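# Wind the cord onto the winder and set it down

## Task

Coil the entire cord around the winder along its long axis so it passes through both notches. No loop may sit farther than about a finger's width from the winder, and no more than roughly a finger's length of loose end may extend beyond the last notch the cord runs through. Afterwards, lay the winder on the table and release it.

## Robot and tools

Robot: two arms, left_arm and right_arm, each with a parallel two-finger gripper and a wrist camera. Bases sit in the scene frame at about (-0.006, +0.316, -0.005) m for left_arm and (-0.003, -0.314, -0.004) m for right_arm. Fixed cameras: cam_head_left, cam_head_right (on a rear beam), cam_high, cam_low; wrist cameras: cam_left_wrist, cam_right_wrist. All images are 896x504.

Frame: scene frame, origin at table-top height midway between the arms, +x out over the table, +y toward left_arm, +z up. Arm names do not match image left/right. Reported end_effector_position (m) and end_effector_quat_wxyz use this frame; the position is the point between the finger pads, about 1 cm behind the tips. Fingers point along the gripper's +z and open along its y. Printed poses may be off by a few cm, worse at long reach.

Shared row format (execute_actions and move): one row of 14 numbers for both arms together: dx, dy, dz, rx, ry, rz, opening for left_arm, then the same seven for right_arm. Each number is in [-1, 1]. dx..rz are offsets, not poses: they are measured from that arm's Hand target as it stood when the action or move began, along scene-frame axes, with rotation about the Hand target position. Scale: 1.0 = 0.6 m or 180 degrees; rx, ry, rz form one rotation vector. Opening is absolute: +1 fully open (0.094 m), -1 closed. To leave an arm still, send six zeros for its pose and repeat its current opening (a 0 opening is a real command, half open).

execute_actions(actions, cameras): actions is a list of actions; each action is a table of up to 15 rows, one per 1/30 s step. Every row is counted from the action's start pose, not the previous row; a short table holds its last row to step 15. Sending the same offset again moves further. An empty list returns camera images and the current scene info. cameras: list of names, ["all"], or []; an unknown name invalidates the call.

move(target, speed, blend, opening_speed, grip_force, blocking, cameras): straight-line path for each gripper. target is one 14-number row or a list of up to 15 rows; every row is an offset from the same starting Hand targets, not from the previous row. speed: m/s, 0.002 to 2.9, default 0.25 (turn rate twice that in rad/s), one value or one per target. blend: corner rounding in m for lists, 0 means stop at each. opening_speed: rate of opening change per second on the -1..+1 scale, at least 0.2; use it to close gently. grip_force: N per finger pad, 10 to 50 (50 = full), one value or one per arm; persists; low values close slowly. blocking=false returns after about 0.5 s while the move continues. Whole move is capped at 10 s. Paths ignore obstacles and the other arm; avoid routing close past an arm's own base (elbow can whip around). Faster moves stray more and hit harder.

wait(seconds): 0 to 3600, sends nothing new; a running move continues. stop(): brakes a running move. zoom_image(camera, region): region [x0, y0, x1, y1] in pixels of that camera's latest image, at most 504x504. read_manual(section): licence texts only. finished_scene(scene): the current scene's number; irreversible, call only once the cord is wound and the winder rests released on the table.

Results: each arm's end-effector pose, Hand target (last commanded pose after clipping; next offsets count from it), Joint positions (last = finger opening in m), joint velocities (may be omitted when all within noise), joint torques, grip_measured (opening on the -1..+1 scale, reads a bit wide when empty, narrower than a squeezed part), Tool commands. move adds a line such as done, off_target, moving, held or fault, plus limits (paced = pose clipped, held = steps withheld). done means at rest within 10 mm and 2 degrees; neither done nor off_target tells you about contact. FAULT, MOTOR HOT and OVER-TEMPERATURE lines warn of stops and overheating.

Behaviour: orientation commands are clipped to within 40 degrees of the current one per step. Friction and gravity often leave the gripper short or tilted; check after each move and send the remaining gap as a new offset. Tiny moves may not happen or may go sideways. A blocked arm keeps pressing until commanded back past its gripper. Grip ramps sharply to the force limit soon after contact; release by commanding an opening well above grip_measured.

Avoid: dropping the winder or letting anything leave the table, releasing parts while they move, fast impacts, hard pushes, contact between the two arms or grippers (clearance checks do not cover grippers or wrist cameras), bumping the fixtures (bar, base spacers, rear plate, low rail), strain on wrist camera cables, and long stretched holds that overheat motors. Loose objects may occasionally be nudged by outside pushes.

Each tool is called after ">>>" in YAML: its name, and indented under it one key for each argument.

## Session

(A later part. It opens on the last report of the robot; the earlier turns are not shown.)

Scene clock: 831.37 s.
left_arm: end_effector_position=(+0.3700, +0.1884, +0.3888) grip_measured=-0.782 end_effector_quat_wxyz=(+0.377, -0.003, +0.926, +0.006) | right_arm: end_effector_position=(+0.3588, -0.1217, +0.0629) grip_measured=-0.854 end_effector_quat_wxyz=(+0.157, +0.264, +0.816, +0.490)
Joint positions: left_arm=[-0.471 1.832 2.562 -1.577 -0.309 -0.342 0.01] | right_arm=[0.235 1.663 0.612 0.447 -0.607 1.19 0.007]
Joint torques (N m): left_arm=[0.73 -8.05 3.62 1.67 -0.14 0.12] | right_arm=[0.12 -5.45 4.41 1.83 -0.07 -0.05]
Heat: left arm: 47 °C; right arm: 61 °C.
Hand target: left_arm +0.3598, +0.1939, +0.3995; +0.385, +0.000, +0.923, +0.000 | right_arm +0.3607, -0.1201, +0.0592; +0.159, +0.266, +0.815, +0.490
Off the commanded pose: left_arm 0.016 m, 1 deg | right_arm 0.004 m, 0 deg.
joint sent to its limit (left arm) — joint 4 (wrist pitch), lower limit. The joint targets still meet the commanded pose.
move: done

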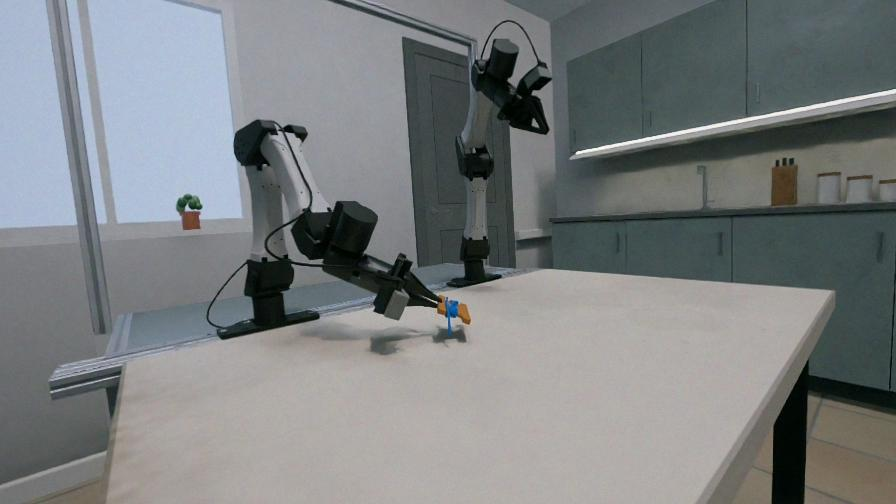

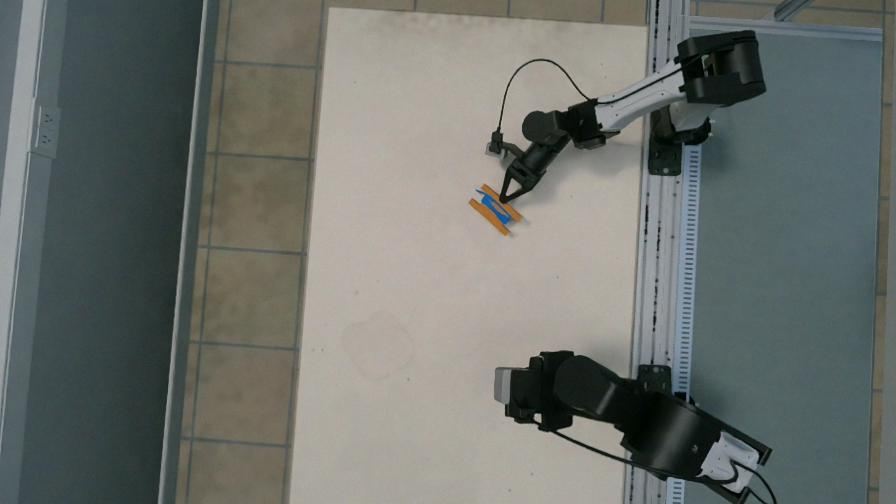

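>>> move:
  target:
    - [0,0,0,0,0,0,-0.78,0,0,-0.047,0,0,0,-1]
    - [0,0,0,0,0,0,-0.78,0,0,-0.057,0,0,0,-1]
  speed: [0.08,0.02]
  cameras: ["cam_high","cam_low"]

>>> zoom_image:
  camera: "cam_high"
  region: [400, 220, 580, 360]

>>> zoom_image:
  camera: "cam_low"
  region: [430, 180, 600, 320]

Scene clock: 838.13 s.
left_arm: end_effector_position=(+0.3700, +0.1884, +0.3888) grip_measured=-0.782 end_effector_quat_wxyz=(+0.377, -0.003, +0.926, +0.006) | right_arm: end_effector_position=(+0.3605, -0.1212, +0.0294) grip_measured=-0.854 end_effector_quat_wxyz=(+0.158, +0.263, +0.816, +0.491)
Joint positions: left_arm=[-0.471 1.832 2.562 -1.577 -0.309 -0.342 0.01] | right_arm=[0.235 1.805 0.575 0.631 -0.607 1.19 0.007]
Joint torques (N m): left_arm=[0.77 -8.09 3.63 1.68 -0.14 0.13] | right_arm=[-0.1 -6.39 3.54 1.78 -0.13 -0.03]
Heat: left arm: 47 °C; right arm: 59 °C.
Hand target: left_arm +0.3598, +0.1939, +0.3995; +0.385, +0.000, +0.923, +0.000 | right_arm +0.3607, -0.1201, +0.0252; +0.159, +0.266, +0.815, +0.490
Off the commanded pose: left_arm 0.016 m, 1 deg | right_arm 0.004 m, 0 deg.
joint sent to its limit (left arm) — joint 4 (wrist pitch), lower limit. The joint targets still meet the commanded pose.
move: done

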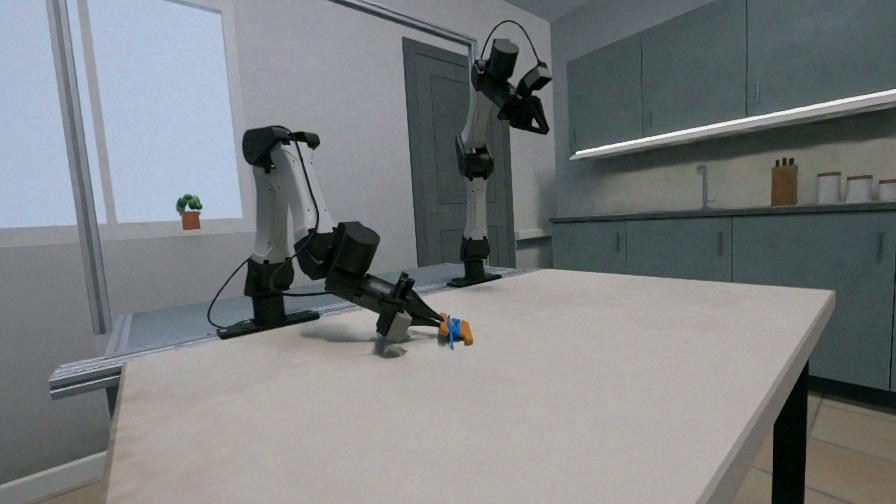

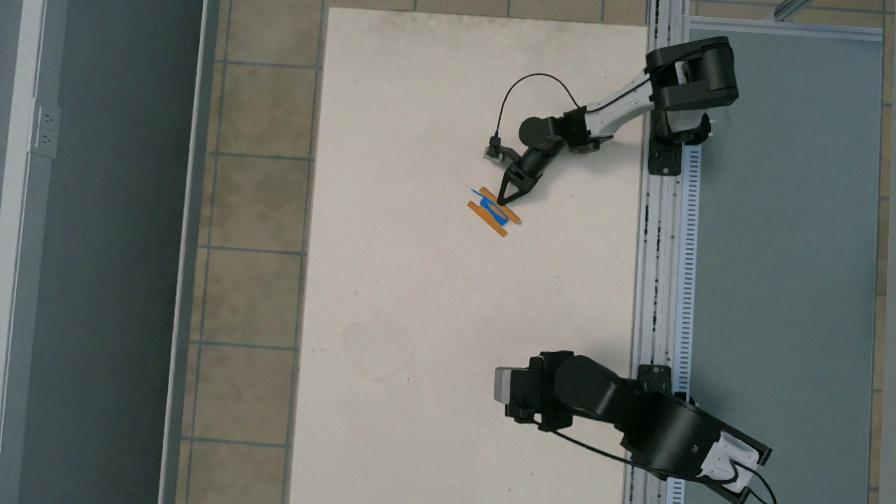

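Scaled by 2.800 from the camera's image (finer frame: 1280x720).

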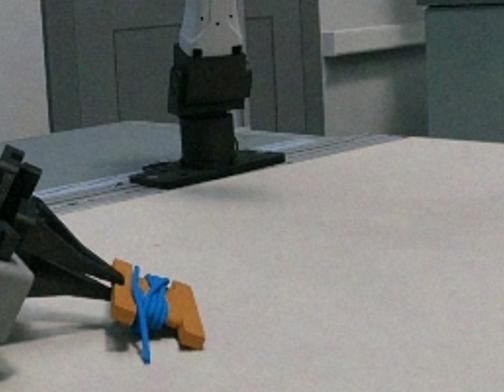

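Scaled by 2.965 from the camera's image (finer frame: 1280x720).

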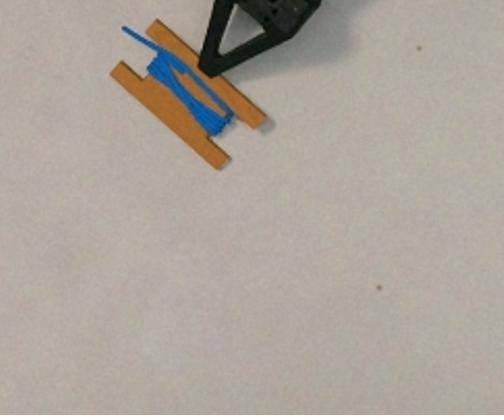

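>>> move:
  target: [0,0,0,0,0,0,-0.78,0,0,-0.007,0,0,0,-1]
  speed: 0.02

>>> move:
  target: [0,0,0,0,0,0,-0.78,0,0,0,0,0,0,-0.55]
  opening_speed: 0.3

>>> move:
  target: [0,0,0,0,0,0,-0.78,-0.087,-0.119,0.08,0,0,0,-0.55]
  speed: 0.08
  cameras: ["cam_high","cam_low","cam_right_wrist"]

>>> zoom_image:
  camera: "cam_high"
  region: [400, 220, 580, 360]

>>> zoom_image:
  camera: "cam_low"
  region: [430, 180, 600, 320]

Scene clock: 847.97 s.
left_arm: end_effector_position=(+0.3700, +0.1884, +0.3888) grip_measured=-0.782 end_effector_quat_wxyz=(+0.377, -0.003, +0.926, +0.006) | right_arm: end_effector_position=(+0.3628, -0.1206, +0.0285) grip_measured=-0.854 end_effector_quat_wxyz=(+0.163, +0.261, +0.813, +0.494)
Joint positions: left_arm=[-0.471 1.832 2.562 -1.577 -0.309 -0.342 0.01] | right_arm=[0.235 1.822 0.575 0.661 -0.607 1.193 0.007]
Joint torques (N m): left_arm=[0.75 -8.05 3.67 1.69 -0.14 0.13] | right_arm=[-0.03 -6.16 3.25 1.69 -0.12 -0.03]
Heat: left arm: 46 °C; right arm: 57 °C.
Hand target: left_arm +0.3598, +0.1939, +0.3995; +0.385, +0.000, +0.923, +0.000 | right_arm +0.3607, -0.1201, +0.0209; +0.159, +0.266, +0.815, +0.490
Off the commanded pose: left_arm 0.016 m, 1 deg | right_arm 0.008 m, 1 deg.
joint sent to its limit (left arm) — joint 4 (wrist pitch), lower limit. The joint targets still meet the commanded pose.
move: done

Scene clock: 849.70 s.
left_arm: end_effector_position=(+0.3700, +0.1884, +0.3888) grip_measured=-0.782 end_effector_quat_wxyz=(+0.377, -0.003, +0.926, +0.006) | right_arm: end_effector_position=(+0.3611, -0.1210, +0.0270) grip_measured=-0.553 end_effector_quat_wxyz=(+0.161, +0.262, +0.814, +0.493)
Joint positions: left_arm=[-0.471 1.832 2.562 -1.577 -0.309 -0.342 0.01] | right_arm=[0.235 1.822 0.569 0.662 -0.607 1.193 0.021]
Joint torques (N m): left_arm=[0.75 -8.03 3.6 1.68 -0.14 0.12] | right_arm=[-0.06 -6.01 3.59 1.7 -0.09 -0.04]
Heat: left arm: 46 °C; right arm: 57 °C.
Hand target: left_arm +0.3598, +0.1939, +0.3995; +0.385, +0.000, +0.923, +0.000 | right_arm +0.3607, -0.1201, +0.0210; +0.159, +0.266, +0.815, +0.490
Off the commanded pose: left_arm 0.016 m, 1 deg | right_arm 0.006 m, 1 deg.
joint sent to its limit (left arm) — joint 4 (wrist pitch), lower limit. The joint targets still meet the commanded pose.
move: done

Scene clock: 851.90 s.
left_arm: end_effector_position=(+0.3700, +0.1884, +0.3888) grip_measured=-0.782 end_effector_quat_wxyz=(+0.377, -0.003, +0.926, +0.006) | right_arm: end_effector_position=(+0.3068, -0.1911, +0.0582) grip_measured=-0.553 end_effector_quat_wxyz=(+0.146, +0.279, +0.817, +0.484)
Joint positions: left_arm=[-0.471 1.832 2.562 -1.577 -0.309 -0.342 0.01] | right_arm=[-0.012 1.434 0.429 0.246 -0.789 1.005 0.021]
Joint torques (N m): left_arm=[0.77 -8.02 3.63 1.69 -0.13 0.12] | right_arm=[-0.95 -7.73 5.12 1.29 -0.48 -0.24]
Heat: left arm: 46 °C; right arm: 57 °C.
Hand target: left_arm +0.3598, +0.1939, +0.3995; +0.385, +0.000, +0.923, +0.000 | right_arm +0.3085, -0.1915, +0.0689; +0.159, +0.266, +0.815, +0.490
Off the commanded pose: left_arm 0.016 m, 1 deg | right_arm 0.011 m, 2 deg.
joint sent to its limit (left arm) — joint 4 (wrist pitch), lower limit. The joint targets still meet the commanded pose.
move: off_target (right_arm)
cam_right_wrist: T_world_to_cam=[[-0.30273, -0.38967, -0.86977, 0.06829], [-0.94771, 0.21979, 0.23139, 0.35687], [0.101, 0.89434, -0.43583, 0.25462]] pos_world=[0.33317, -0.27954, 0.08779]

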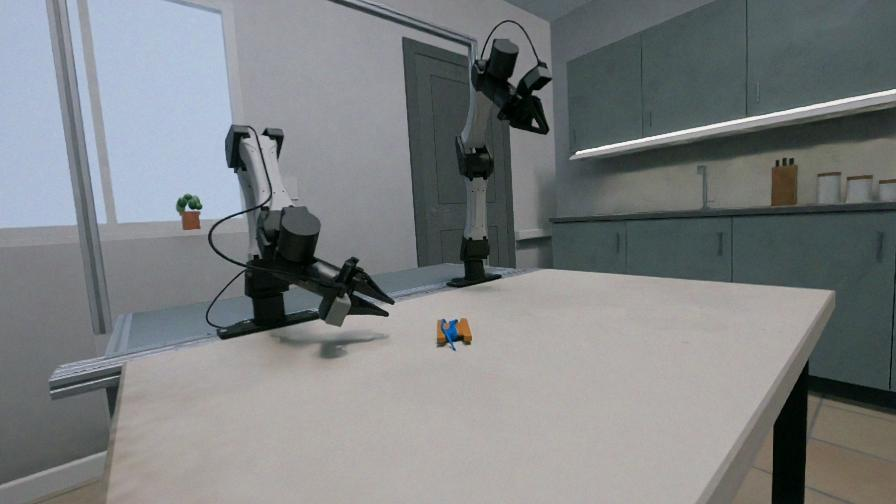

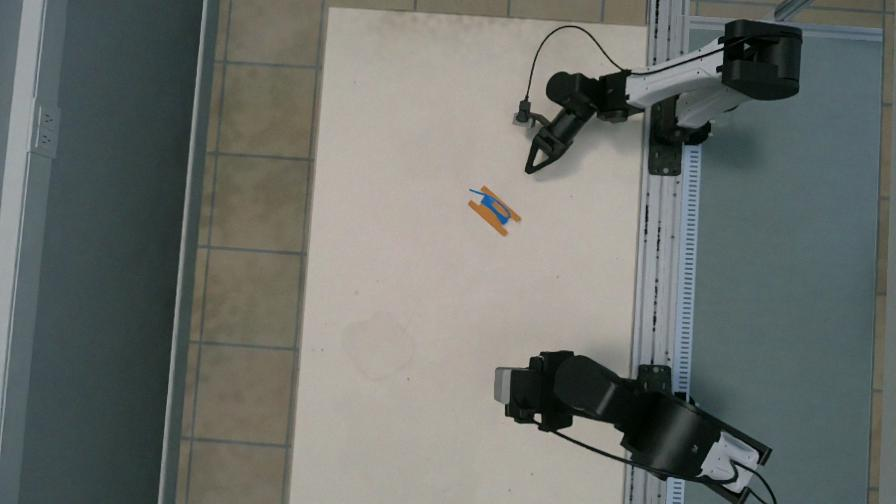

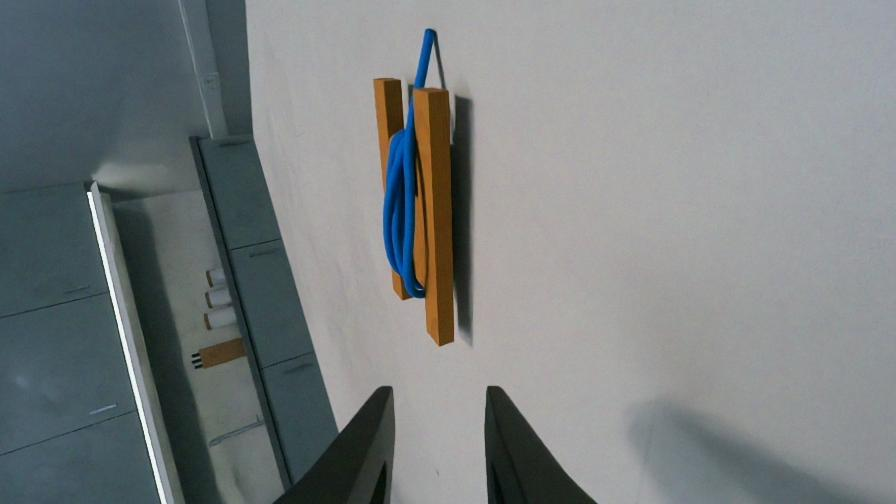

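Scaled by 2.800 from the camera's image (finer frame: 1280x720).

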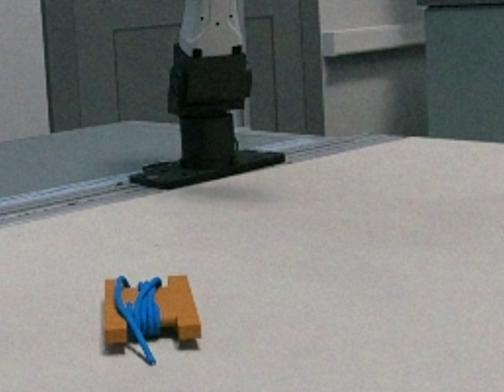

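Scaled by 2.965 from the camera's image (finer frame: 1280x720).

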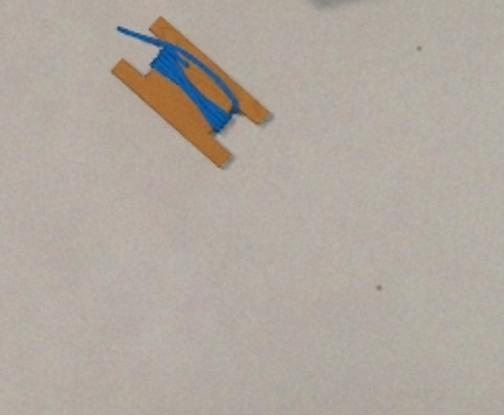

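>>> finished_scene:
  scene: 2

The scene is finished: the task was done.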